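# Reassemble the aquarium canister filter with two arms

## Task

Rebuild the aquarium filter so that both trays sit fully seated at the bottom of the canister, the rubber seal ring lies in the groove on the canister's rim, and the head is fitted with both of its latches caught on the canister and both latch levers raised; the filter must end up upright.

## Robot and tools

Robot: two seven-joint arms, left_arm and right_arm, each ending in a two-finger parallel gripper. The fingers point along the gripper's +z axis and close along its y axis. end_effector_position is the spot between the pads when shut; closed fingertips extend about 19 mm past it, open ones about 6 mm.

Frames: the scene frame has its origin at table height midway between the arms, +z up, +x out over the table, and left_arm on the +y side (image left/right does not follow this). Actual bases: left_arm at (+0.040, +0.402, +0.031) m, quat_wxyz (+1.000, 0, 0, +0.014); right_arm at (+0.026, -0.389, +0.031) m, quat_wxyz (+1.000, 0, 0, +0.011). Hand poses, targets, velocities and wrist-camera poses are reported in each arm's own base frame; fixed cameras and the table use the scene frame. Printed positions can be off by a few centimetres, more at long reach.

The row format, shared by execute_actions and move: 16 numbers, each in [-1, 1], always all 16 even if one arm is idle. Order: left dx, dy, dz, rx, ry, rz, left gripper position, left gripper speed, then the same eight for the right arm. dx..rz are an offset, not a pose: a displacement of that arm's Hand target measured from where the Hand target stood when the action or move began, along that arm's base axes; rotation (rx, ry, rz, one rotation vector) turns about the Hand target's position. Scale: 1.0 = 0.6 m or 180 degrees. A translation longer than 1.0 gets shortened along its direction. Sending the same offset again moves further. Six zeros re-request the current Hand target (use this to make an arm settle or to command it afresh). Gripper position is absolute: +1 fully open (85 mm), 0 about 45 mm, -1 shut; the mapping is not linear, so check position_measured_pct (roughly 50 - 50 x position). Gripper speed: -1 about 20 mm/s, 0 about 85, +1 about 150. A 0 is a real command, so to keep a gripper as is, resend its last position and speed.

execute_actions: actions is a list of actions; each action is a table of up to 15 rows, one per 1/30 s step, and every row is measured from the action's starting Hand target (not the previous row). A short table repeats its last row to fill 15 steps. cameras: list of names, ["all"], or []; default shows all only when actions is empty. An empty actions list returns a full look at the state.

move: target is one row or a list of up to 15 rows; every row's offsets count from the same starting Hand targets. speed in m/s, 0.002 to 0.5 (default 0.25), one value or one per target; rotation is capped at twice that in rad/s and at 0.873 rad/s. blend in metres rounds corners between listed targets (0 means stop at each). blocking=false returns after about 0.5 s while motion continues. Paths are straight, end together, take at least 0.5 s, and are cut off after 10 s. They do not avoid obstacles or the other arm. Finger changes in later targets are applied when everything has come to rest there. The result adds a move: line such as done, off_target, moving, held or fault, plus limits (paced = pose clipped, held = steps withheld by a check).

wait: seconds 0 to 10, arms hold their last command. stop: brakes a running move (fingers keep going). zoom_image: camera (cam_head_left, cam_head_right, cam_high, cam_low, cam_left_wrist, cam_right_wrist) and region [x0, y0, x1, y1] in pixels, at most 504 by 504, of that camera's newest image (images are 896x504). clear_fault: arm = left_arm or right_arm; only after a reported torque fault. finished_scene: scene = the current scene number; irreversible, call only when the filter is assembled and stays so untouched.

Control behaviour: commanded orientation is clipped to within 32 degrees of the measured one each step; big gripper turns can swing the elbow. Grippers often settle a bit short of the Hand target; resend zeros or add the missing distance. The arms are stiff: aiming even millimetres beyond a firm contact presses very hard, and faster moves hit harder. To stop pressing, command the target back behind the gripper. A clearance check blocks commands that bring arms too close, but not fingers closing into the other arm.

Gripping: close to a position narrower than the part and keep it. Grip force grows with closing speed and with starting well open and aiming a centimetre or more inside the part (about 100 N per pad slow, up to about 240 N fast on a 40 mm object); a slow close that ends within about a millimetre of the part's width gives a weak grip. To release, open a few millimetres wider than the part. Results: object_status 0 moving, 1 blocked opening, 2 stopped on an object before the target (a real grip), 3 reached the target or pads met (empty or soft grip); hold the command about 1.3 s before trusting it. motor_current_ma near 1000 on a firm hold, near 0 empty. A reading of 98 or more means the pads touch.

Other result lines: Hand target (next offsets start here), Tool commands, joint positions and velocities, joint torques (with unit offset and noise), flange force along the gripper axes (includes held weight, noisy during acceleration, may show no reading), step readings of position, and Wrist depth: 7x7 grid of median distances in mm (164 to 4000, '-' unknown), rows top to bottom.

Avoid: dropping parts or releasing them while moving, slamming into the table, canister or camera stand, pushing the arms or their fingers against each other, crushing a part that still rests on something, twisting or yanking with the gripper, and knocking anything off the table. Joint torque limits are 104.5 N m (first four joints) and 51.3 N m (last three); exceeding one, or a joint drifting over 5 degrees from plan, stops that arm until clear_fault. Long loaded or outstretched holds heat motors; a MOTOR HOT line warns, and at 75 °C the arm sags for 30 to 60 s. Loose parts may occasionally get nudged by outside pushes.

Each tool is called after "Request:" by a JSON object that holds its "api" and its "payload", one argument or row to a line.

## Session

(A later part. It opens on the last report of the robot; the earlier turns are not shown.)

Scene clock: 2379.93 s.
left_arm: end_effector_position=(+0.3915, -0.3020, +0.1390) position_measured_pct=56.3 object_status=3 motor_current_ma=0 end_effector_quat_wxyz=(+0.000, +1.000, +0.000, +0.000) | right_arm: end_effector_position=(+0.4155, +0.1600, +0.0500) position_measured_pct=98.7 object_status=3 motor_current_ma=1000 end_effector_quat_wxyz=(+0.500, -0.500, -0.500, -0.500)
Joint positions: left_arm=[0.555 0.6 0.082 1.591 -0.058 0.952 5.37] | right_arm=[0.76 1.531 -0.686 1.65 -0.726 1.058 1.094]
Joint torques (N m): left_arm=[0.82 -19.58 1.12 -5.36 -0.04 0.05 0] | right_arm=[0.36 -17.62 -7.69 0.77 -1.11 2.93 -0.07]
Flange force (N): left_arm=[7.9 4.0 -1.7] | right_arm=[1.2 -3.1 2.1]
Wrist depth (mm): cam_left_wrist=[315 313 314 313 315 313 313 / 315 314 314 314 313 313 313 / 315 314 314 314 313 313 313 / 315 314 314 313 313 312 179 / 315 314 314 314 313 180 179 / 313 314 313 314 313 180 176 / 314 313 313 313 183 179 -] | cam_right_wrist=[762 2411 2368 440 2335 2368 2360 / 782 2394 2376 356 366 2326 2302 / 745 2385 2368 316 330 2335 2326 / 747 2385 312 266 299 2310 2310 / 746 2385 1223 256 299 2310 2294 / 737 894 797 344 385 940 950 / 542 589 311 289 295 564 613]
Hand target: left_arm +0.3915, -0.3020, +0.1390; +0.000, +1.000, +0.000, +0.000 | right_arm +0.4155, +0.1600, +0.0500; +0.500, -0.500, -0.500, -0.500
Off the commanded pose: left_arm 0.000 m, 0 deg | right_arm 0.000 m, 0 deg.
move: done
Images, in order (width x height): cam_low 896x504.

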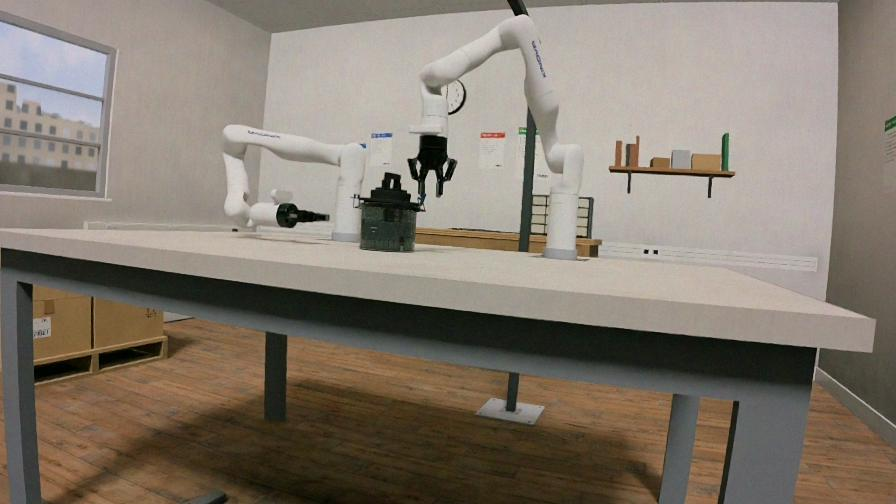

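Request:
{"api": "move", "payload": {
  "target": [
    [0,0.0258,0,0,0,0,-0.12,0,0,0,0,0,0,0,-1,0],
    [0,0.0325,-0.01,0,0,0,-0.12,0,0,0,0,0,0,0,-1,0]
  ],
  "speed": 0.04,
  "blend": [0.003,0],
  "cameras": ["cam_low"]
}}

Request:
{"api": "zoom_image", "payload": {
  "camera": "cam_low",
  "region": [390, 160, 470, 230]
}}

Scene clock: 2388.07 s.
left_arm: end_effector_position=(+0.3915, -0.2825, +0.1331) position_measured_pct=56.3 object_status=3 motor_current_ma=0 end_effector_quat_wxyz=(+0.000, +1.000, +0.001, +0.000) | right_arm: end_effector_position=(+0.4155, +0.1600, +0.0500) position_measured_pct=98.7 object_status=3 motor_current_ma=1000 end_effector_quat_wxyz=(+0.500, -0.500, -0.500, -0.500)
Joint positions: left_arm=[0.522 0.586 0.08 1.641 -0.057 0.915 5.337] | right_arm=[0.76 1.531 -0.686 1.65 -0.726 1.058 1.094]
Joint torques (N m): left_arm=[0.58 -18.59 0.81 -4.32 -0.16 0.27 0] | right_arm=[0.38 -17.64 -7.7 0.75 -1.08 2.93 -0.08]
Flange force (N): left_arm=[8.9 5.0 -2.9] | right_arm=[1.2 -3.2 2.2]
Wrist depth (mm): cam_left_wrist=[308 309 308 308 308 308 307 / 309 308 309 309 308 307 307 / 308 309 307 308 308 308 307 / 309 309 308 308 308 307 179 / 309 308 308 307 308 294 174 / 308 309 308 307 307 181 174 / 308 308 308 307 307 174 173] | cam_right_wrist=[762 2360 2385 460 2351 2326 2318 / 785 2394 2343 353 350 2343 2318 / 748 2394 2368 328 350 2310 2310 / 747 2385 321 265 310 2310 2302 / 750 2385 1219 268 295 2335 2294 / 738 892 714 342 385 936 944 / 542 589 312 289 295 563 614]
Hand target: left_arm +0.3915, -0.2825, +0.1330; +0.000, +1.000, +0.000, +0.000 | right_arm +0.4155, +0.1600, +0.0500; +0.500, -0.500, -0.500, -0.500
Off the commanded pose: left_arm 0.000 m, 0 deg | right_arm 0.000 m, 0 deg.
move: done
Images, in order (width x height): cam_low 896x504.

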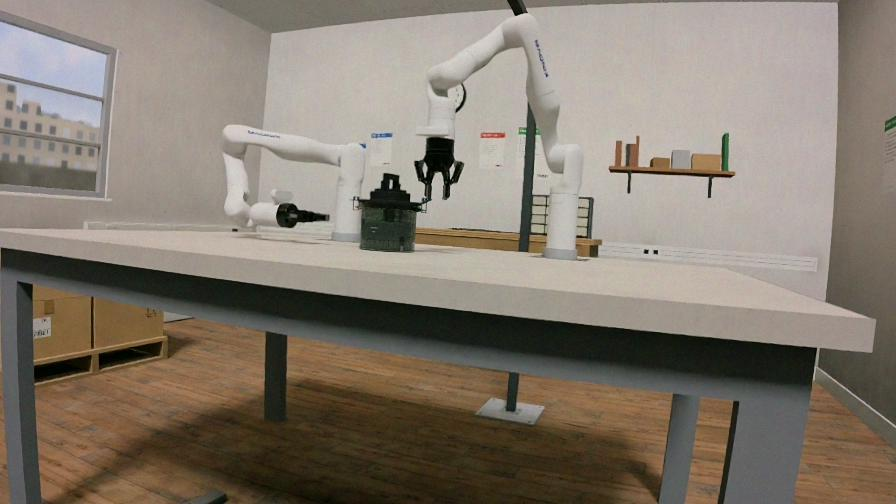

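Scaled by 6.300 from the camera's 896x504 image, which has a finer 1280x720 frame.

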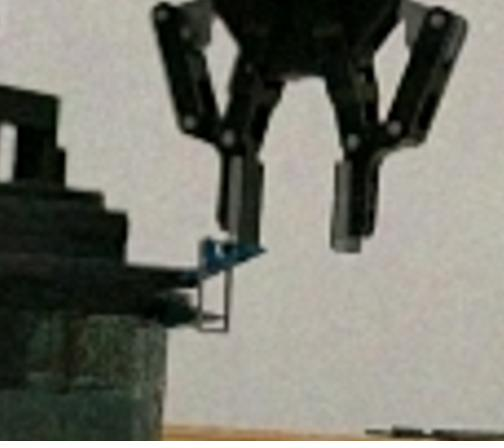

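Request:
{"api": "move", "payload": {
  "target": [0,0.004,-0.015,0,0,0,-0.12,0,0,0,0,0,0,0,-1,0],
  "speed": 0.03,
  "cameras": ["cam_low"]
}}

Request:
{"api": "zoom_image", "payload": {
  "camera": "cam_low",
  "region": [390, 160, 470, 230]
}}

Scene clock: 2393.73 s.
left_arm: end_effector_position=(+0.3915, -0.2801, +0.1241) position_measured_pct=56.3 object_status=3 motor_current_ma=0 end_effector_quat_wxyz=(+0.000, +1.000, +0.000, +0.000) | right_arm: end_effector_position=(+0.4155, +0.1600, +0.0500) position_measured_pct=98.7 object_status=3 motor_current_ma=1000 end_effector_quat_wxyz=(+0.500, -0.500, -0.500, -0.500)
Joint positions: left_arm=[0.519 0.597 0.079 1.657 -0.058 0.889 5.333] | right_arm=[0.76 1.531 -0.686 1.65 -0.726 1.058 1.094]
Joint torques (N m): left_arm=[1.98 -17.5 2.1 -5.44 0.53 -0.87 0] | right_arm=[0.38 -17.58 -7.7 0.75 -1.11 2.92 -0.08]
Flange force (N): left_arm=[6.6 -0.3 -5.8] | right_arm=[1.3 -3.2 2.1]
Wrist depth (mm): cam_left_wrist=[300 300 299 300 299 298 299 / 300 300 300 299 299 298 299 / 299 299 299 299 299 298 298 / 299 299 299 299 299 299 298 / 300 300 299 299 299 283 166 / 299 299 299 298 299 251 165 / 299 299 299 298 298 171 165] | cam_right_wrist=[764 2368 2351 467 2343 2326 2343 / 781 2394 2376 354 350 2335 2326 / 748 2394 2368 322 350 2318 2343 / 748 2385 322 274 309 2335 2310 / 748 2385 1212 275 296 2318 2310 / 739 891 717 342 385 938 943 / 541 589 311 289 295 563 613]
Hand target: left_arm +0.3915, -0.2801, +0.1240; +0.000, +1.000, +0.000, +0.000 | right_arm +0.4155, +0.1600, +0.0500; +0.500, -0.500, -0.500, -0.500
Off the commanded pose: left_arm 0.000 m, 0 deg | right_arm 0.000 m, 0 deg.
move: done
Images, in order (width x height): cam_low 896x504.

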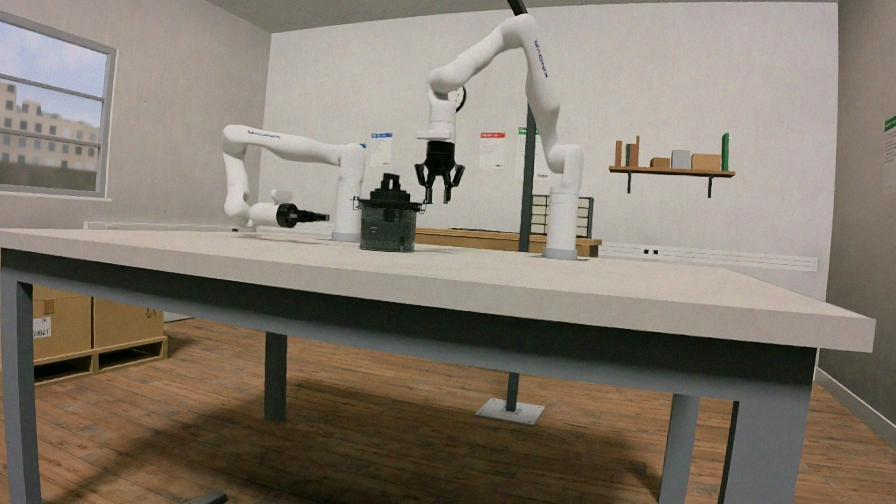

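Scaled by 6.300 from the camera's 896x504 image, which has a finer 1280x720 frame.

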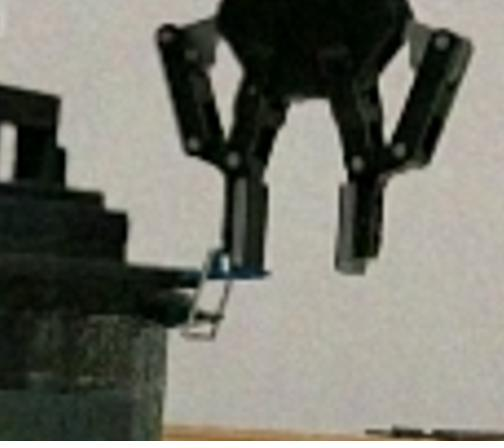

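Request:
{"api": "move", "payload": {
  "target": [
    [0,0.005,0.01,0,0,0,-0.12,0,0,0,0,0,0,0,-1,0],
    [0,0.03,0.15,0,0,0,-0.12,0,0,0,0,0,0,0,-1,0]
  ],
  "speed": 0.06,
  "cameras": ["cam_low","cam_left_wrist"]
}}

Request:
{"api": "zoom_image", "payload": {
  "camera": "cam_low",
  "region": [390, 160, 470, 230]
}}

Request:
{"api": "zoom_image", "payload": {
  "camera": "cam_left_wrist",
  "region": [560, 250, 896, 504]
}}

Scene clock: 2410.30 s.
left_arm: end_effector_position=(+0.3915, -0.2621, +0.2140) position_measured_pct=56.3 object_status=3 motor_current_ma=0 end_effector_quat_wxyz=(+0.000, +1.000, +0.000, +0.000) | right_arm: end_effector_position=(+0.4155, +0.1600, +0.0500) position_measured_pct=98.7 object_status=3 motor_current_ma=1000 end_effector_quat_wxyz=(+0.500, -0.500, -0.500, -0.500)
Joint positions: left_arm=[0.478 0.462 0.089 1.561 -0.045 1.12 5.291] | right_arm=[0.76 1.531 -0.686 1.65 -0.726 1.058 1.094]
Joint torques (N m): left_arm=[0.97 -17.96 1.17 -6.32 0.07 -0.05 -0.03] | right_arm=[0.34 -17.67 -7.7 0.73 -1.1 2.93 -0.08]
Flange force (N): left_arm=[7.8 2.8 -3.0] | right_arm=[1.2 -3.3 2.1]
Wrist depth (mm): cam_left_wrist=[390 389 389 389 388 388 388 / 389 389 388 390 389 388 387 / 389 390 390 389 388 388 387 / 390 389 389 389 388 388 255 / 389 390 388 389 388 333 254 / 388 387 389 389 388 254 241 / 388 389 388 386 253 253 229] | cam_right_wrist=[762 2394 2402 2368 2360 2335 2310 / 781 2360 2376 352 350 2326 2310 / 747 2360 2385 328 350 2326 2302 / 748 2368 321 252 310 2318 2302 / 747 2420 1219 269 295 2318 2302 / 739 891 714 342 385 940 949 / 542 590 312 289 295 563 614]
Hand target: left_arm +0.3915, -0.2621, +0.2140; +0.000, +1.000, +0.000, +0.000 | right_arm +0.4155, +0.1600, +0.0500; +0.500, -0.500, -0.500, -0.500
Off the commanded pose: left_arm 0.000 m, 0 deg | right_arm 0.000 m, 0 deg.
move: done
Images, in order (width x height): cam_low 896x504, cam_left_wrist 896x504.

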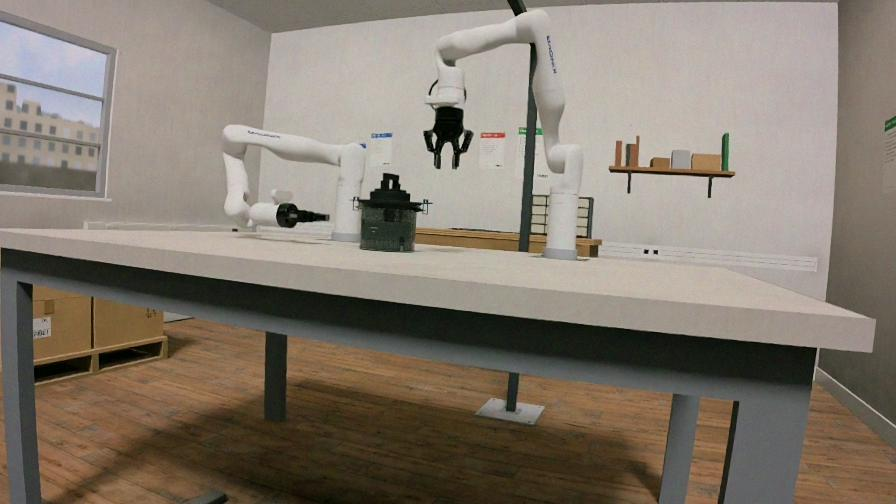

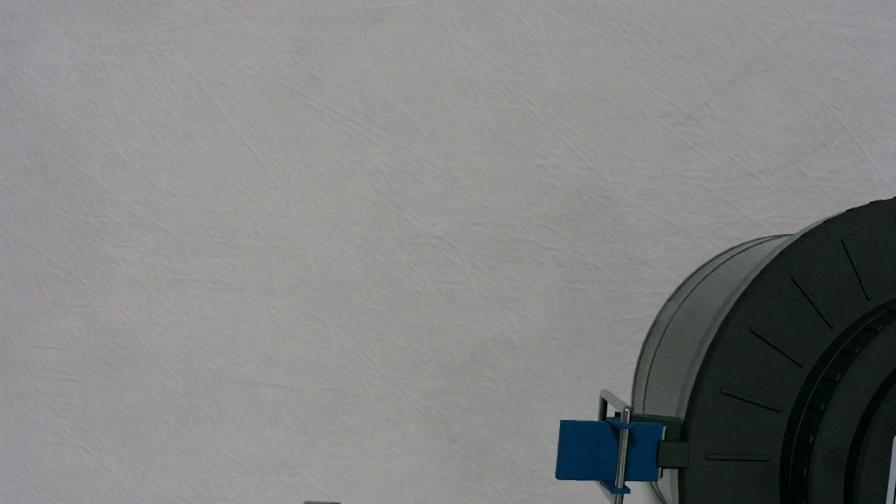

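Scaled by 6.300 from the camera's 896x504 image, which has a finer 1280x720 frame.

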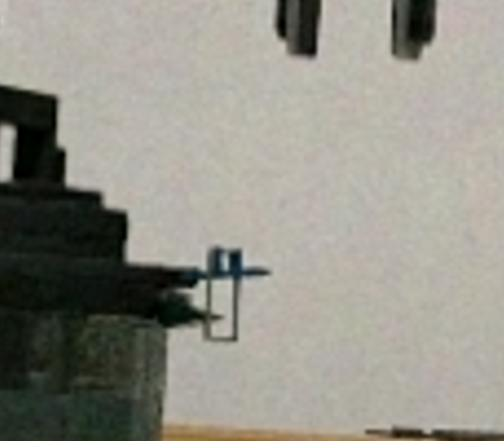

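Scaled by 1.500 from the camera's 896x504 image, which has a finer 1280x720 frame.

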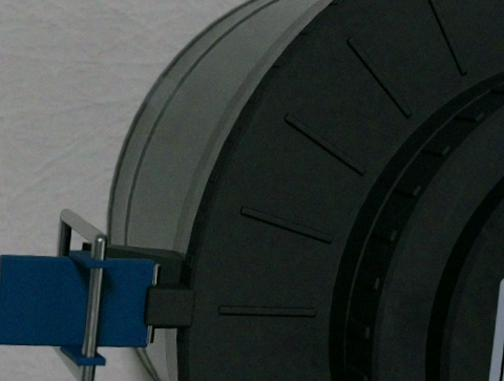

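Request:
{"api": "move", "payload": {
  "target": [0,0.187,0.143,0,0,0,-0.12,0,0,-0.1167,0.15,0,0,0,-1,0],
  "speed": 0.15
}}

Request:
{"api": "move", "payload": {
  "target": [0,0,0,0,0,0,-0.12,0,-0.0058,0.0167,0.2667,-0.5,0,0,1,0],
  "speed": 0.15
}}

Request:
{"api": "move", "payload": {
  "target": [0,0,0,0,0,0,-0.12,0,0.0158,0.4598,0,0,0,-0.5133,1,0],
  "speed": 0.2,
  "cameras": ["cam_right_wrist","cam_head_left","cam_low"]
}}

Scene clock: 2425.63 s.
left_arm: end_effector_position=(+0.3915, -0.1499, +0.2998) position_measured_pct=56.3 object_status=3 motor_current_ma=0 end_effector_quat_wxyz=(+0.000, +1.000, +0.000, +0.000) | right_arm: end_effector_position=(+0.4155, +0.0901, +0.1400) position_measured_pct=98.7 object_status=3 motor_current_ma=1000 end_effector_quat_wxyz=(+0.500, -0.500, -0.500, -0.500)
Joint positions: left_arm=[0.274 0.274 0.044 1.551 -0.013 1.316 5.033] | right_arm=[0.876 1.319 -0.692 1.68 -0.713 1.223 0.957]
Joint torques (N m): left_arm=[0.99 -14.82 0.79 -7.08 0.06 -0.22 -0.03] | right_arm=[0.34 -18.2 -7.18 -0.89 -1.53 2.8 -0.17]
Flange force (N): left_arm=[7.0 0.3 -4.8] | right_arm=[-0.1 -2.9 2.9]
Wrist depth (mm): cam_left_wrist=[476 476 476 473 474 472 475 / 475 474 473 475 474 472 474 / 473 472 475 475 475 472 473 / 475 474 474 474 474 475 472 / 476 474 472 473 473 472 457 / 473 474 474 473 472 472 339 / 472 473 475 473 473 470 470] | cam_right_wrist=[794 2456 2447 710 2447 2402 2368 / 792 2465 2438 2438 2420 2429 2368 / 806 2465 2438 2420 2411 2394 2376 / 832 2456 2420 2411 2420 2385 2394 / 811 2447 2438 422 2394 2385 2376 / 812 1298 1300 389 399 2385 2394 / 807 955 385 373 378 996 996]
Hand target: left_arm +0.3915, -0.1499, +0.2998; +0.000, +1.000, +0.000, +0.000 | right_arm +0.4155, +0.0900, +0.1400; +0.500, -0.500, -0.500, -0.500
Off the commanded pose: left_arm 0.000 m, 0 deg | right_arm 0.000 m, 0 deg.
move: done

Scene clock: 2431.30 s.
left_arm: end_effector_position=(+0.3915, -0.1499, +0.2998) position_measured_pct=56.3 object_status=3 motor_current_ma=0 end_effector_quat_wxyz=(+0.000, +1.000, +0.000, +0.000) | right_arm: end_effector_position=(+0.4120, +0.1000, +0.3000) position_measured_pct=0.0 object_status=3 motor_current_ma=0 end_effector_quat_wxyz=(+0.000, +0.707, +0.707, +0.000)
Joint positions: left_arm=[0.274 0.274 0.044 1.551 -0.013 1.316 5.033] | right_arm=[0.018 0.311 -0.431 1.522 0.131 1.338 -0.424]
Joint torques (N m): left_arm=[0.98 -14.97 0.8 -6.99 0.09 -0.1 -0.03] | right_arm=[0.59 -14.18 -1.15 -9.33 0.01 0.38 -0.11]
Flange force (N): left_arm=[7.4 0.5 -4.6] | right_arm=[0.3 -2.3 3.0]
Wrist depth (mm): cam_left_wrist=[476 474 474 475 472 474 473 / 475 474 475 474 474 476 475 / 477 472 474 475 473 474 471 / 473 475 473 473 473 472 474 / 475 475 471 473 474 474 456 / 474 473 475 473 472 471 338 / 473 473 474 473 473 472 474] | cam_right_wrist=[481 481 478 477 474 473 472 / 482 479 477 475 474 472 472 / 482 477 478 475 474 472 471 / 480 478 476 474 474 472 472 / 479 478 476 475 473 471 470 / 479 478 476 475 473 471 470 / 478 477 475 473 473 471 469]
Hand target: left_arm +0.3915, -0.1499, +0.2998; +0.000, +1.000, +0.000, +0.000 | right_arm +0.4120, +0.1000, +0.3000; +0.000, +0.707, +0.707, +0.000
Off the commanded pose: left_arm 0.000 m, 0 deg | right_arm 0.000 m, 0 deg.
move: done

Scene clock: 2435.80 s.
left_arm: end_effector_position=(+0.3915, -0.1499, +0.2998) position_measured_pct=56.3 object_status=3 motor_current_ma=0 end_effector_quat_wxyz=(+0.000, +1.000, +0.000, +0.000) | right_arm: end_effector_position=(+0.4215, +0.3759, +0.3000) position_measured_pct=0.0 object_status=3 motor_current_ma=0 end_effector_quat_wxyz=(+0.000, +1.000, -0.021, +0.000)
Joint positions: left_arm=[0.274 0.274 0.044 1.551 -0.013 1.316 5.033] | right_arm=[-0.7 0.64 -0.157 0.968 0.093 1.539 -2.441]
Joint torques (N m): left_arm=[0.94 -15.02 0.84 -6.98 0.08 -0.1 -0.05] | right_arm=[0.46 -21.29 -0.5 -9.58 0.13 0.11 -0.26]
Flange force (N): left_arm=[7.6 0.7 -4.6] | right_arm=[-1.9 1.5 2.4]
Wrist depth (mm): cam_left_wrist=[476 476 475 475 477 472 473 / 476 475 475 473 473 473 471 / 475 475 475 473 474 473 474 / 473 474 474 474 473 473 472 / 473 474 474 473 473 472 456 / 475 475 475 473 471 473 339 / 474 473 474 473 473 473 471] | cam_right_wrist=[478 476 476 474 472 471 470 / 477 477 474 473 474 471 471 / 477 477 474 474 474 472 472 / 478 477 341 340 339 471 470 / 477 476 341 308 315 472 471 / 478 343 340 265 307 338 470 / 476 476 338 265 307 470 470]
Hand target: left_arm +0.3915, -0.1499, +0.2998; +0.000, +1.000, +0.000, +0.000 | right_arm +0.4215, +0.3759, +0.3000; +0.000, +1.000, -0.021, +0.000
Off the commanded pose: left_arm 0.000 m, 0 deg | right_arm 0.000 m, 0 deg.
move: done
Images, in order (width x height): cam_head_left 896x504, cam_low 896x504, cam_right_wrist 896x504.

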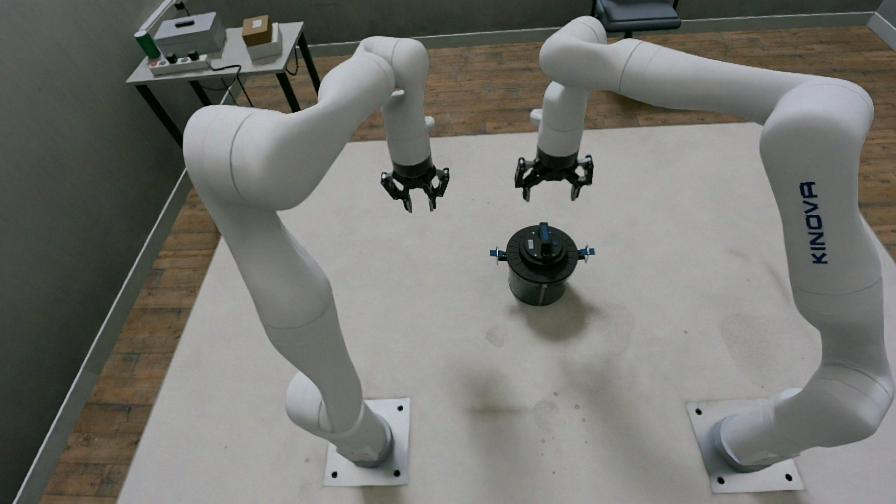

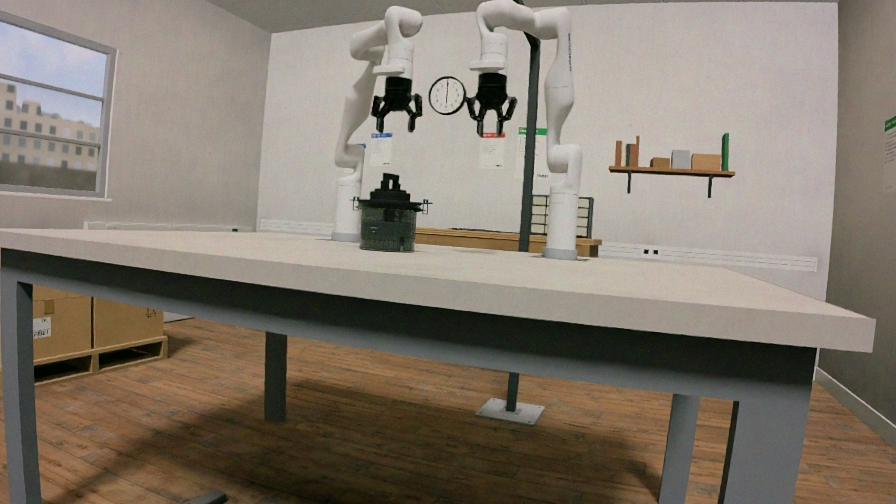

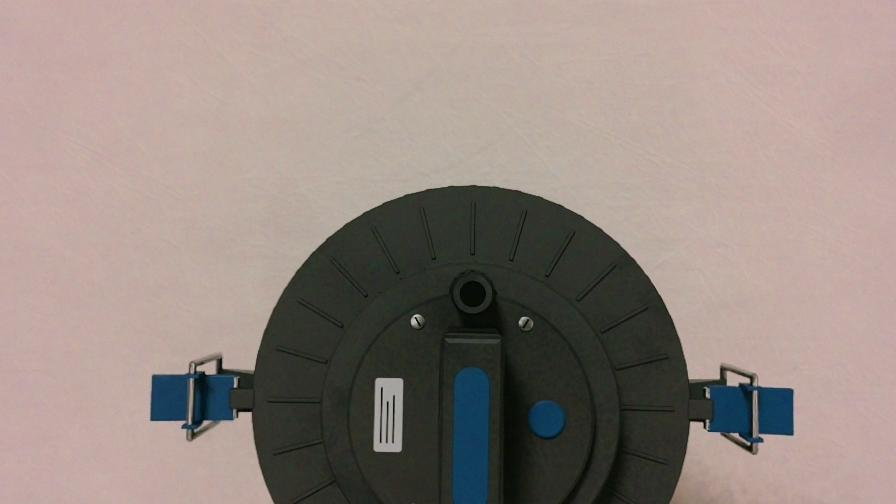

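Request:
{"api": "move", "payload": {
  "target": [0,0,0,0,0,0,-0.12,0,0,-0.0035,-0.2267,0,0,-0.003,1,0],
  "speed": 0.1
}}

Request:
{"api": "move", "payload": {
  "target": [0,0,0,0,0,0,-0.12,0,0,0,0,0,0,0,-0.85,-1]
}}

Request:
{"api": "move", "payload": {
  "target": [0,0,0,0,0,0,-0.12,0,0,0,0.1,0,0,0,-0.85,-1],
  "speed": 0.05,
  "cameras": ["cam_low","cam_right_wrist","cam_head_left"]
}}

Request:
{"api": "zoom_image", "payload": {
  "camera": "cam_low",
  "region": [320, 140, 460, 260]
}}

Scene clock: 2455.20 s.
left_arm: end_effector_position=(+0.3915, -0.1499, +0.2998) position_measured_pct=56.3 object_status=3 motor_current_ma=0 end_effector_quat_wxyz=(+0.000, +1.000, +0.000, +0.000) | right_arm: end_effector_position=(+0.4215, +0.3738, +0.1641) position_measured_pct=0.0 object_status=3 motor_current_ma=0 end_effector_quat_wxyz=(+0.000, +1.000, -0.025, +0.000)
Joint positions: left_arm=[0.274 0.274 0.044 1.551 -0.013 1.316 5.033] | right_arm=[-0.686 0.718 -0.156 1.271 0.112 1.161 -2.47]
Joint torques (N m): left_arm=[0.97 -15.02 0.87 -7 0.06 -0.12 -0.01] | right_arm=[0.35 -21.5 -0.64 -8.99 0.14 0.01 -0.08]
Flange force (N): left_arm=[7.6 0.5 -4.6] | right_arm=[-2.7 2.0 1.5]
Wrist depth (mm): cam_left_wrist=[478 475 474 473 476 473 474 / 475 475 475 474 474 472 473 / 477 473 474 475 474 472 473 / 474 474 475 473 475 474 473 / 475 475 473 475 475 473 455 / 474 473 472 472 473 473 339 / 475 474 475 474 472 474 471] | cam_right_wrist=[342 341 340 339 338 338 336 / 341 340 339 338 338 337 336 / 341 340 206 205 205 337 336 / 341 340 206 204 204 204 336 / 341 206 181 181 180 203 336 / 341 205 173 170 172 202 203 / 206 204 172 - 171 179 202]
Hand target: left_arm +0.3915, -0.1499, +0.2998; +0.000, +1.000, +0.000, +0.000 | right_arm +0.4215, +0.3738, +0.1640; +0.000, +1.000, -0.025, +0.000
Off the commanded pose: left_arm 0.000 m, 0 deg | right_arm 0.000 m, 0 deg.
move: done

Scene clock: 2459.03 s.
left_arm: end_effector_position=(+0.3915, -0.1499, +0.2998) position_measured_pct=56.3 object_status=3 motor_current_ma=0 end_effector_quat_wxyz=(+0.000, +1.000, +0.000, +0.000) | right_arm: end_effector_position=(+0.4215, +0.3738, +0.1640) position_measured_pct=77.5 object_status=0 motor_current_ma=1000 end_effector_quat_wxyz=(+0.000, +1.000, -0.025, +0.000)
Joint positions: left_arm=[0.274 0.274 0.044 1.551 -0.013 1.316 5.033] | right_arm=[-0.686 0.718 -0.156 1.271 0.112 1.161 -2.47]
Joint torques (N m): left_arm=[0.96 -15 0.83 -7 0.07 -0.11 -0.03] | right_arm=[0.77 -19.42 -0.18 -8.6 0.12 -0.47 -0.42]
Flange force (N): left_arm=[7.5 0.6 -4.6] | right_arm=[-4.0 3.1 -2.4]
Wrist depth (mm): cam_left_wrist=[476 475 475 474 474 474 473 / 476 475 473 473 475 473 474 / 476 475 474 474 475 472 473 / 475 474 474 473 474 475 472 / 474 475 474 472 472 474 458 / 473 475 475 472 473 473 338 / 474 473 474 473 471 473 470] | cam_right_wrist=[341 341 339 338 338 338 336 / 341 341 339 339 338 337 337 / 341 341 206 205 205 337 336 / 341 340 205 204 205 204 336 / 341 206 181 181 180 203 335 / 341 205 173 171 172 203 203 / 206 204 172 - 172 179 202]
Hand target: left_arm +0.3915, -0.1499, +0.2998; +0.000, +1.000, +0.000, +0.000 | right_arm +0.4215, +0.3738, +0.1640; +0.000, +1.000, -0.025, +0.000
Off the commanded pose: left_arm 0.000 m, 0 deg | right_arm 0.000 m, 0 deg.
move: done

Scene clock: 2460.60 s.
left_arm: end_effector_position=(+0.3915, -0.1499, +0.2998) position_measured_pct=56.3 object_status=3 motor_current_ma=0 end_effector_quat_wxyz=(+0.000, +1.000, +0.000, +0.000) | right_arm: end_effector_position=(+0.4215, +0.3738, +0.2240) position_measured_pct=77.5 object_status=2 motor_current_ma=1000 end_effector_quat_wxyz=(+0.000, +1.000, -0.025, +0.000)
Joint positions: left_arm=[0.274 0.274 0.044 1.551 -0.013 1.316 5.033] | right_arm=[-0.689 0.667 -0.158 1.164 0.101 1.317 -2.46]
Joint torques (N m): left_arm=[0.98 -15.04 0.83 -7.02 0.06 -0.1 -0.03] | right_arm=[0.36 -26.03 -0.76 -12.03 0.09 0.22 -0.08]
Flange force (N): left_arm=[7.5 0.5 -4.5] | right_arm=[-3.0 2.3 11.0]
Wrist depth (mm): cam_left_wrist=[476 475 474 475 475 475 472 / 475 473 476 473 474 472 473 / 473 475 474 474 474 473 472 / 476 475 474 474 473 473 472 / 476 475 475 473 473 473 457 / 475 474 473 473 473 472 422 / 473 472 474 472 473 473 472] | cam_right_wrist=[402 400 399 398 397 397 396 / 400 399 399 398 397 396 395 / 401 399 206 205 205 396 395 / 400 206 206 204 204 204 395 / 400 206 181 181 180 203 395 / 400 205 173 171 172 202 203 / 206 205 173 - 172 179 202]
Hand target: left_arm +0.3915, -0.1499, +0.2998; +0.000, +1.000, +0.000, +0.000 | right_arm +0.4215, +0.3738, +0.2240; +0.000, +1.000, -0.025, +0.000
Off the commanded pose: left_arm 0.000 m, 0 deg | right_arm 0.000 m, 0 deg.
move: done
Images, in order (width x height): cam_head_left 896x504, cam_low 896x504, cam_right_wrist 896x504.

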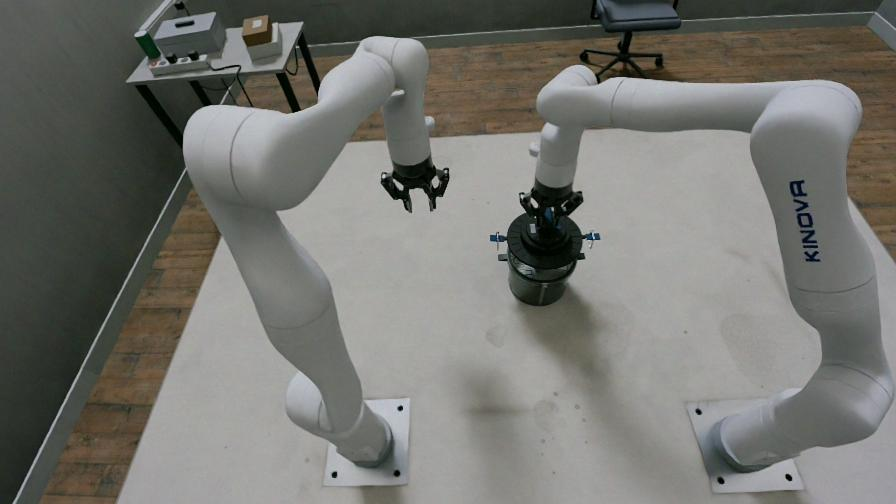

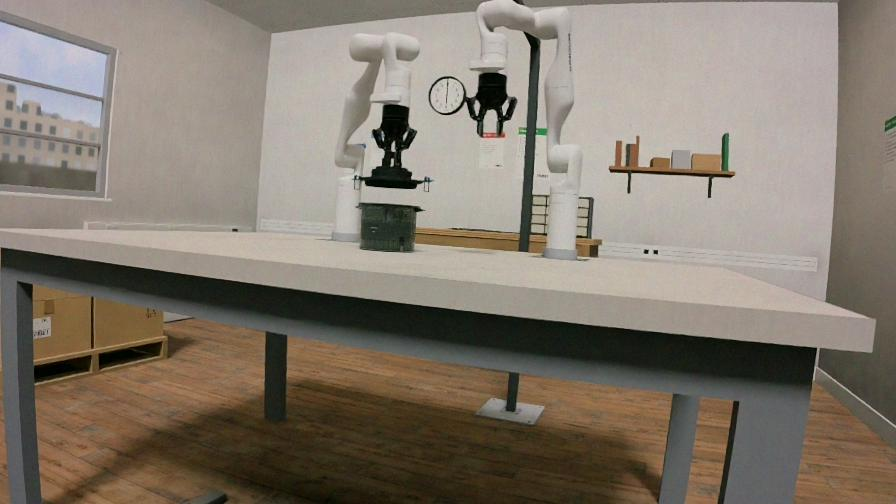

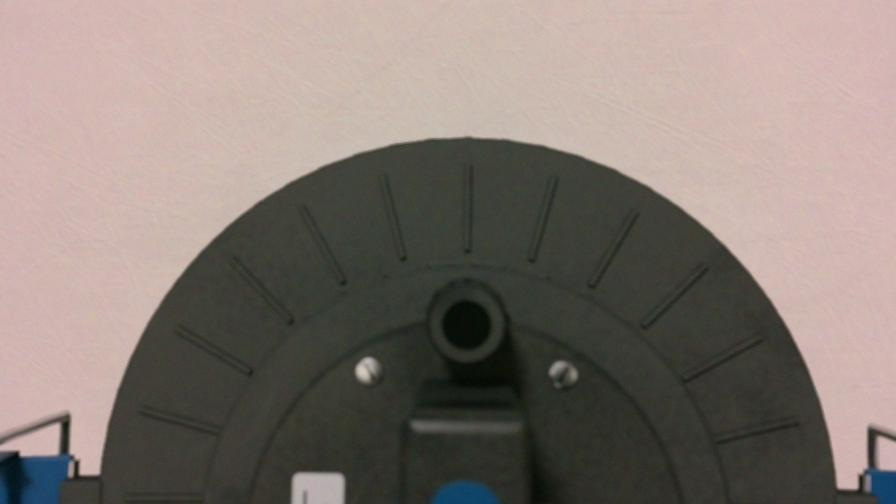

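Scaled by 3.600 from the camera's 896x504 image, which has a finer 1280x720 frame.

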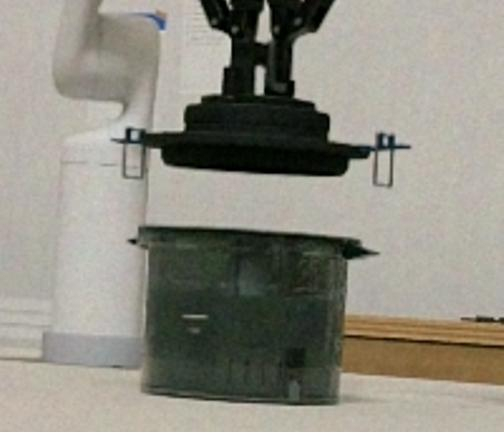

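Request:
{"api": "move", "payload": {
  "target": [0,0,0,0,0,0,-0.12,0,0.25,-0.45,0.08,0,0,0,-0.85,-1],
  "speed": 0.15
}}

Request:
{"api": "move", "payload": {
  "target": [-0.0097,-0.3467,0,0,0,-0.5,-1,0,0,0,0,0,0,0,-0.85,-1],
  "speed": 0.2,
  "cameras": ["cam_left_wrist","cam_low"]
}}

Request:
{"api": "zoom_image", "payload": {
  "camera": "cam_left_wrist",
  "region": [230, 30, 450, 250]
}}

Request:
{"api": "zoom_image", "payload": {
  "camera": "cam_left_wrist",
  "region": [450, 30, 670, 250]
}}

Request:
{"api": "zoom_image", "payload": {
  "camera": "cam_left_wrist",
  "region": [450, 250, 670, 470]
}}

Request:
{"api": "zoom_image", "payload": {
  "camera": "cam_left_wrist",
  "region": [230, 250, 450, 470]
}}

Scene clock: 2475.10 s.
left_arm: end_effector_position=(+0.3915, -0.1499, +0.2998) position_measured_pct=56.3 object_status=3 motor_current_ma=0 end_effector_quat_wxyz=(+0.000, +1.000, +0.000, +0.000) | right_arm: end_effector_position=(+0.5715, +0.1039, +0.2720) position_measured_pct=77.5 object_status=2 motor_current_ma=1000 end_effector_quat_wxyz=(+0.000, +1.000, -0.025, +0.000)
Joint positions: left_arm=[0.274 0.274 0.044 1.551 -0.013 1.316 5.033] | right_arm=[-0.17 0.69 -0.117 0.965 0.074 1.49 -1.888]
Joint torques (N m): left_arm=[0.97 -15.01 0.85 -6.96 0.07 -0.08 -0.04] | right_arm=[0.26 -26.88 -0.46 -12.28 0.09 -0.03 -0.04]
Flange force (N): left_arm=[7.6 0.6 -4.5] | right_arm=[-3.0 0.3 10.6]
Wrist depth (mm): cam_left_wrist=[476 475 474 475 473 474 474 / 474 476 475 473 474 474 474 / 476 475 473 474 473 475 474 / 475 475 474 473 474 472 473 / 475 475 473 474 473 475 456 / 473 473 474 472 474 473 399 / 474 473 473 474 472 473 463] | cam_right_wrist=[450 448 447 445 445 443 441 / 449 447 448 446 445 444 442 / 449 448 206 205 205 443 442 / 449 206 205 204 204 204 442 / 449 206 181 181 180 203 442 / 449 205 173 171 172 202 203 / 206 205 172 - 172 179 202]
Hand target: left_arm +0.3915, -0.1499, +0.2998; +0.000, +1.000, +0.000, +0.000 | right_arm +0.5715, +0.1038, +0.2720; +0.000, +1.000, -0.025, +0.000
Off the commanded pose: left_arm 0.000 m, 0 deg | right_arm 0.000 m, 0 deg.
move: done

Scene clock: 2479.50 s.
left_arm: end_effector_position=(+0.3857, -0.3579, +0.2998) position_measured_pct=98.7 object_status=3 motor_current_ma=980 end_effector_quat_wxyz=(+0.000, +0.707, -0.707, +0.000) | right_arm: end_effector_position=(+0.5715, +0.1038, +0.2720) position_measured_pct=77.5 object_status=2 motor_current_ma=1000 end_effector_quat_wxyz=(+0.000, +1.000, -0.025, +0.000)
Joint positions: left_arm=[0.473 0.555 0.425 1.167 -0.22 1.462 4.006] | right_arm=[-0.17 0.69 -0.117 0.965 0.074 1.49 -1.888]
Joint torques (N m): left_arm=[0.95 -19.78 2.62 -7.03 0.13 -0.02 -0.03] | right_arm=[0.33 -26.89 -0.46 -12.13 0.1 0.18 -0.05]
Flange force (N): left_arm=[4.9 -7.8 -4.5] | right_arm=[-2.7 0.1 10.8]
Wrist depth (mm): cam_left_wrist=[474 472 473 356 474 474 474 / 472 474 473 402 409 473 474 / 472 471 401 401 401 473 473 / 473 473 402 401 400 471 475 / 473 472 402 403 400 471 474 / 471 473 472 401 472 474 475 / 472 474 472 359 472 475 472] | cam_right_wrist=[450 448 447 446 445 443 442 / 450 448 446 446 445 443 442 / 449 448 206 205 205 443 442 / 449 206 206 204 204 204 441 / 450 206 181 181 180 203 441 / 450 205 173 171 172 203 203 / 207 205 173 - 172 179 202]
Hand target: left_arm +0.3857, -0.3579, +0.2998; +0.000, +0.707, -0.707, +0.000 | right_arm +0.5715, +0.1038, +0.2720; +0.000, +1.000, -0.025, +0.000
Off the commanded pose: left_arm 0.000 m, 0 deg | right_arm 0.000 m, 0 deg.
move: done
Images, in order (width x height): cam_low 896x504, cam_left_wrist 896x504.

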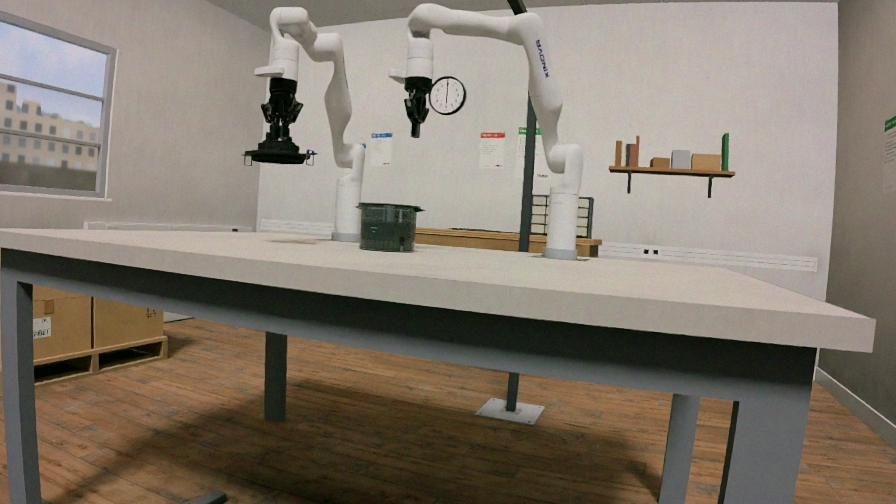

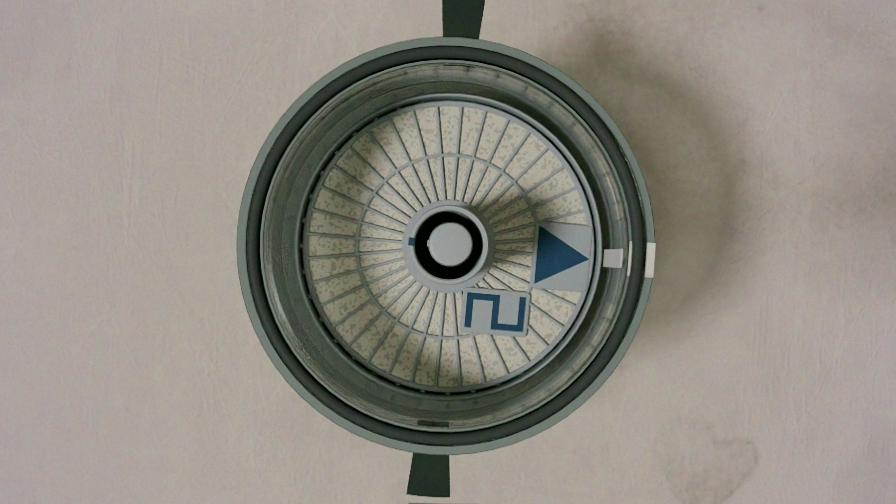

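Scaled by 2.291 from the camera's 896x504 image, which has a finer 1280x720 frame.

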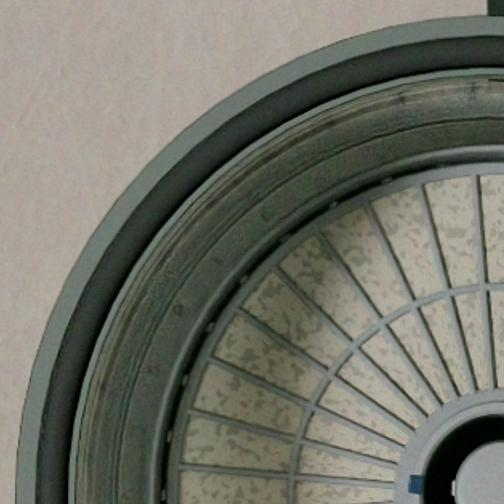

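Scaled by 2.291 from the camera's 896x504 image, which has a finer 1280x720 frame.

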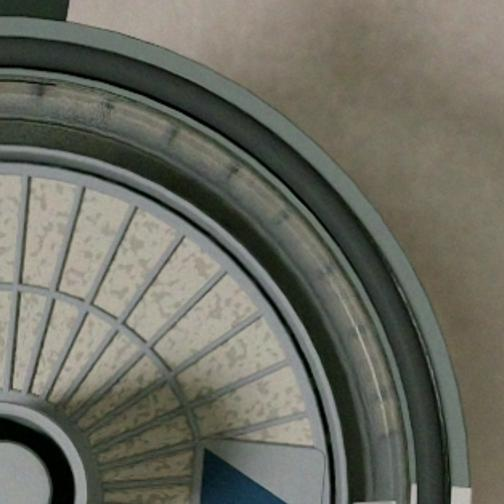

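Scaled by 2.291 from the camera's 896x504 image, which has a finer 1280x720 frame.

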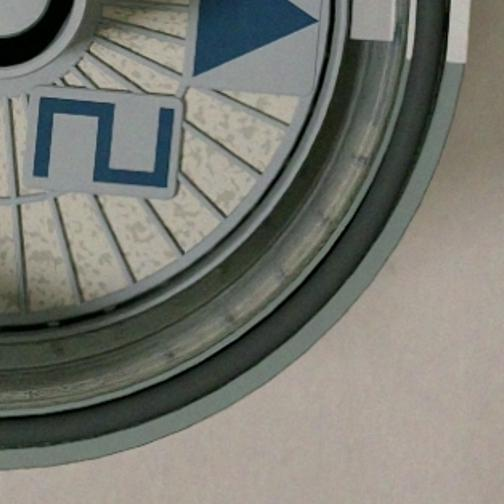

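Scaled by 2.291 from the camera's 896x504 image, which has a finer 1280x720 frame.

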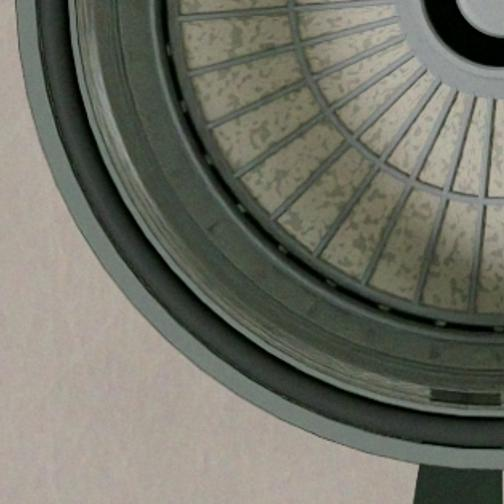

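Request:
{"api": "zoom_image", "payload": {
  "camera": "cam_left_wrist",
  "region": [590, 170, 670, 250]
}}

Request:
{"api": "zoom_image", "payload": {
  "camera": "cam_left_wrist",
  "region": [590, 250, 670, 330]
}}

Request:
{"api": "zoom_image", "payload": {
  "camera": "cam_left_wrist",
  "region": [225, 210, 305, 290]
}}

Request:
{"api": "zoom_image", "payload": {
  "camera": "cam_left_wrist",
  "region": [400, 25, 480, 105]
}}

Request:
{"api": "zoom_image", "payload": {
  "camera": "cam_left_wrist",
  "region": [400, 400, 480, 480]
}}

Scaled by 6.300 from the camera's 896x504 image, which has a finer 1280x720 frame.

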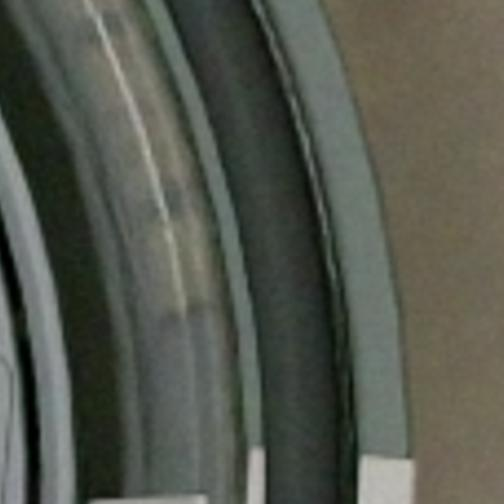

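Scaled by 6.300 from the camera's 896x504 image, which has a finer 1280x720 frame.

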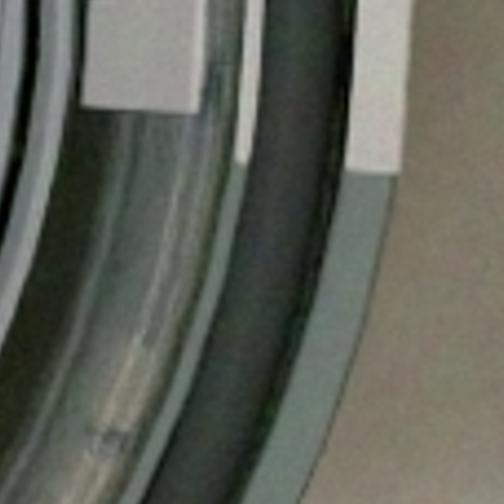

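Scaled by 6.300 from the camera's 896x504 image, which has a finer 1280x720 frame.

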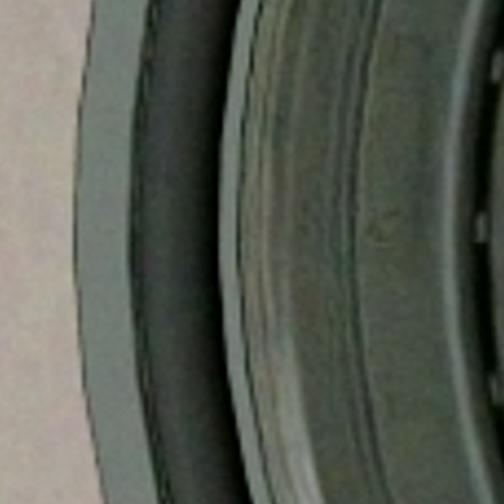

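Scaled by 6.300 from the camera's 896x504 image, which has a finer 1280x720 frame.

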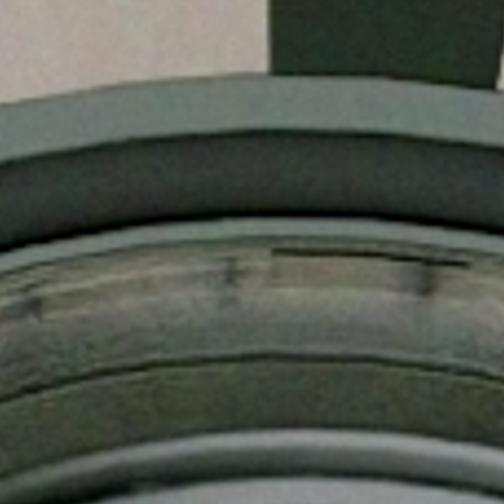

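Scaled by 6.300 from the camera's 896x504 image, which has a finer 1280x720 frame.

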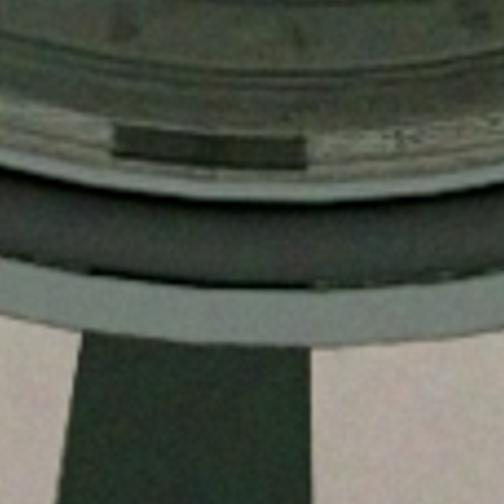

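Request:
{"api": "move", "payload": {
  "target": [
    [-0.1052,-0.1048,-0.2,0,0,0,-1,-1,0,0,0,0,0,0,-0.85,-1],
    [-0.1052,-0.1048,-0.2833,0,0,0,-1,-1,0,0,0,0,0,0,-0.85,-1]
  ],
  "speed": [0.15,0.05],
  "cameras": ["cam_left_wrist","cam_low"]
}}

Request:
{"api": "zoom_image", "payload": {
  "camera": "cam_left_wrist",
  "region": [380, 250, 680, 504]
}}

Scene clock: 2535.23 s.
left_arm: end_effector_position=(+0.3226, -0.4208, +0.1299) position_measured_pct=98.7 object_status=3 motor_current_ma=980 end_effector_quat_wxyz=(+0.000, +0.707, -0.707, +0.000) | right_arm: end_effector_position=(+0.5715, +0.1038, +0.2720) position_measured_pct=77.5 object_status=2 motor_current_ma=1000 end_effector_quat_wxyz=(+0.000, +1.000, -0.025, +0.000)
Joint positions: left_arm=[0.648 0.711 0.383 1.472 -0.291 1.015 4.243] | right_arm=[-0.17 0.69 -0.117 0.965 0.074 1.49 -1.888]
Joint torques (N m): left_arm=[0.95 -21.03 3.14 -5.61 0.14 -0.09 -0.02] | right_arm=[0.33 -26.83 -0.46 -12.17 0.07 0.13 -0.08]
Flange force (N): left_arm=[5.7 -6.6 -1.3] | right_arm=[-2.9 0.3 10.7]
Wrist depth (mm): cam_left_wrist=[304 305 305 304 305 305 305 / 304 185 305 304 305 305 305 / 179 179 179 304 305 304 305 / 232 233 232 305 304 304 305 / 233 232 232 179 304 305 304 / 232 231 233 232 303 304 304 / 232 184 233 231 304 304 305] | cam_right_wrist=[450 449 447 446 444 444 442 / 450 448 447 446 444 444 441 / 449 448 206 205 205 443 442 / 450 206 206 204 204 204 442 / 449 206 181 181 180 203 441 / 450 205 173 171 172 203 203 / 207 205 172 - 172 179 202]
Hand target: left_arm +0.3226, -0.4208, +0.1299; +0.000, +0.707, -0.707, +0.000 | right_arm +0.5715, +0.1038, +0.2720; +0.000, +1.000, -0.025, +0.000
Off the commanded pose: left_arm 0.000 m, 0 deg | right_arm 0.000 m, 0 deg.
move: done
Images, in order (width x height): cam_low 896x504, cam_left_wrist 896x504.

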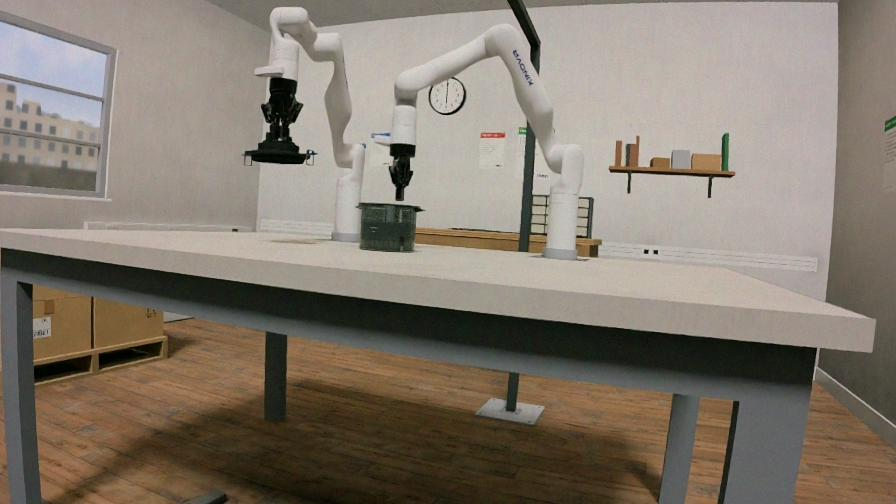

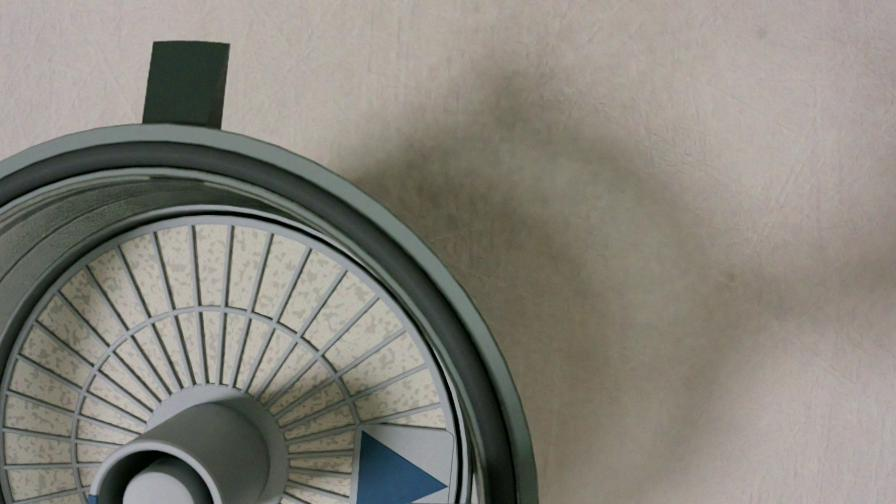

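Scaled by 1.680 from the camera's 896x504 image, which has a finer 1280x720 frame.

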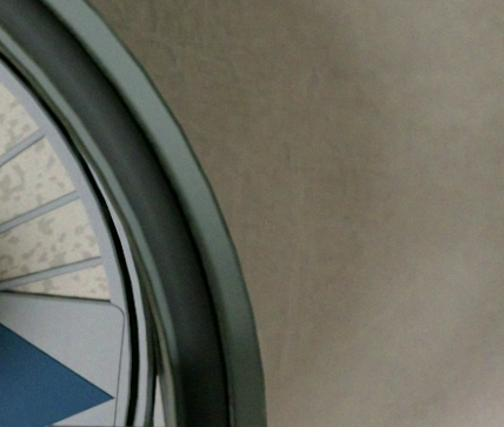

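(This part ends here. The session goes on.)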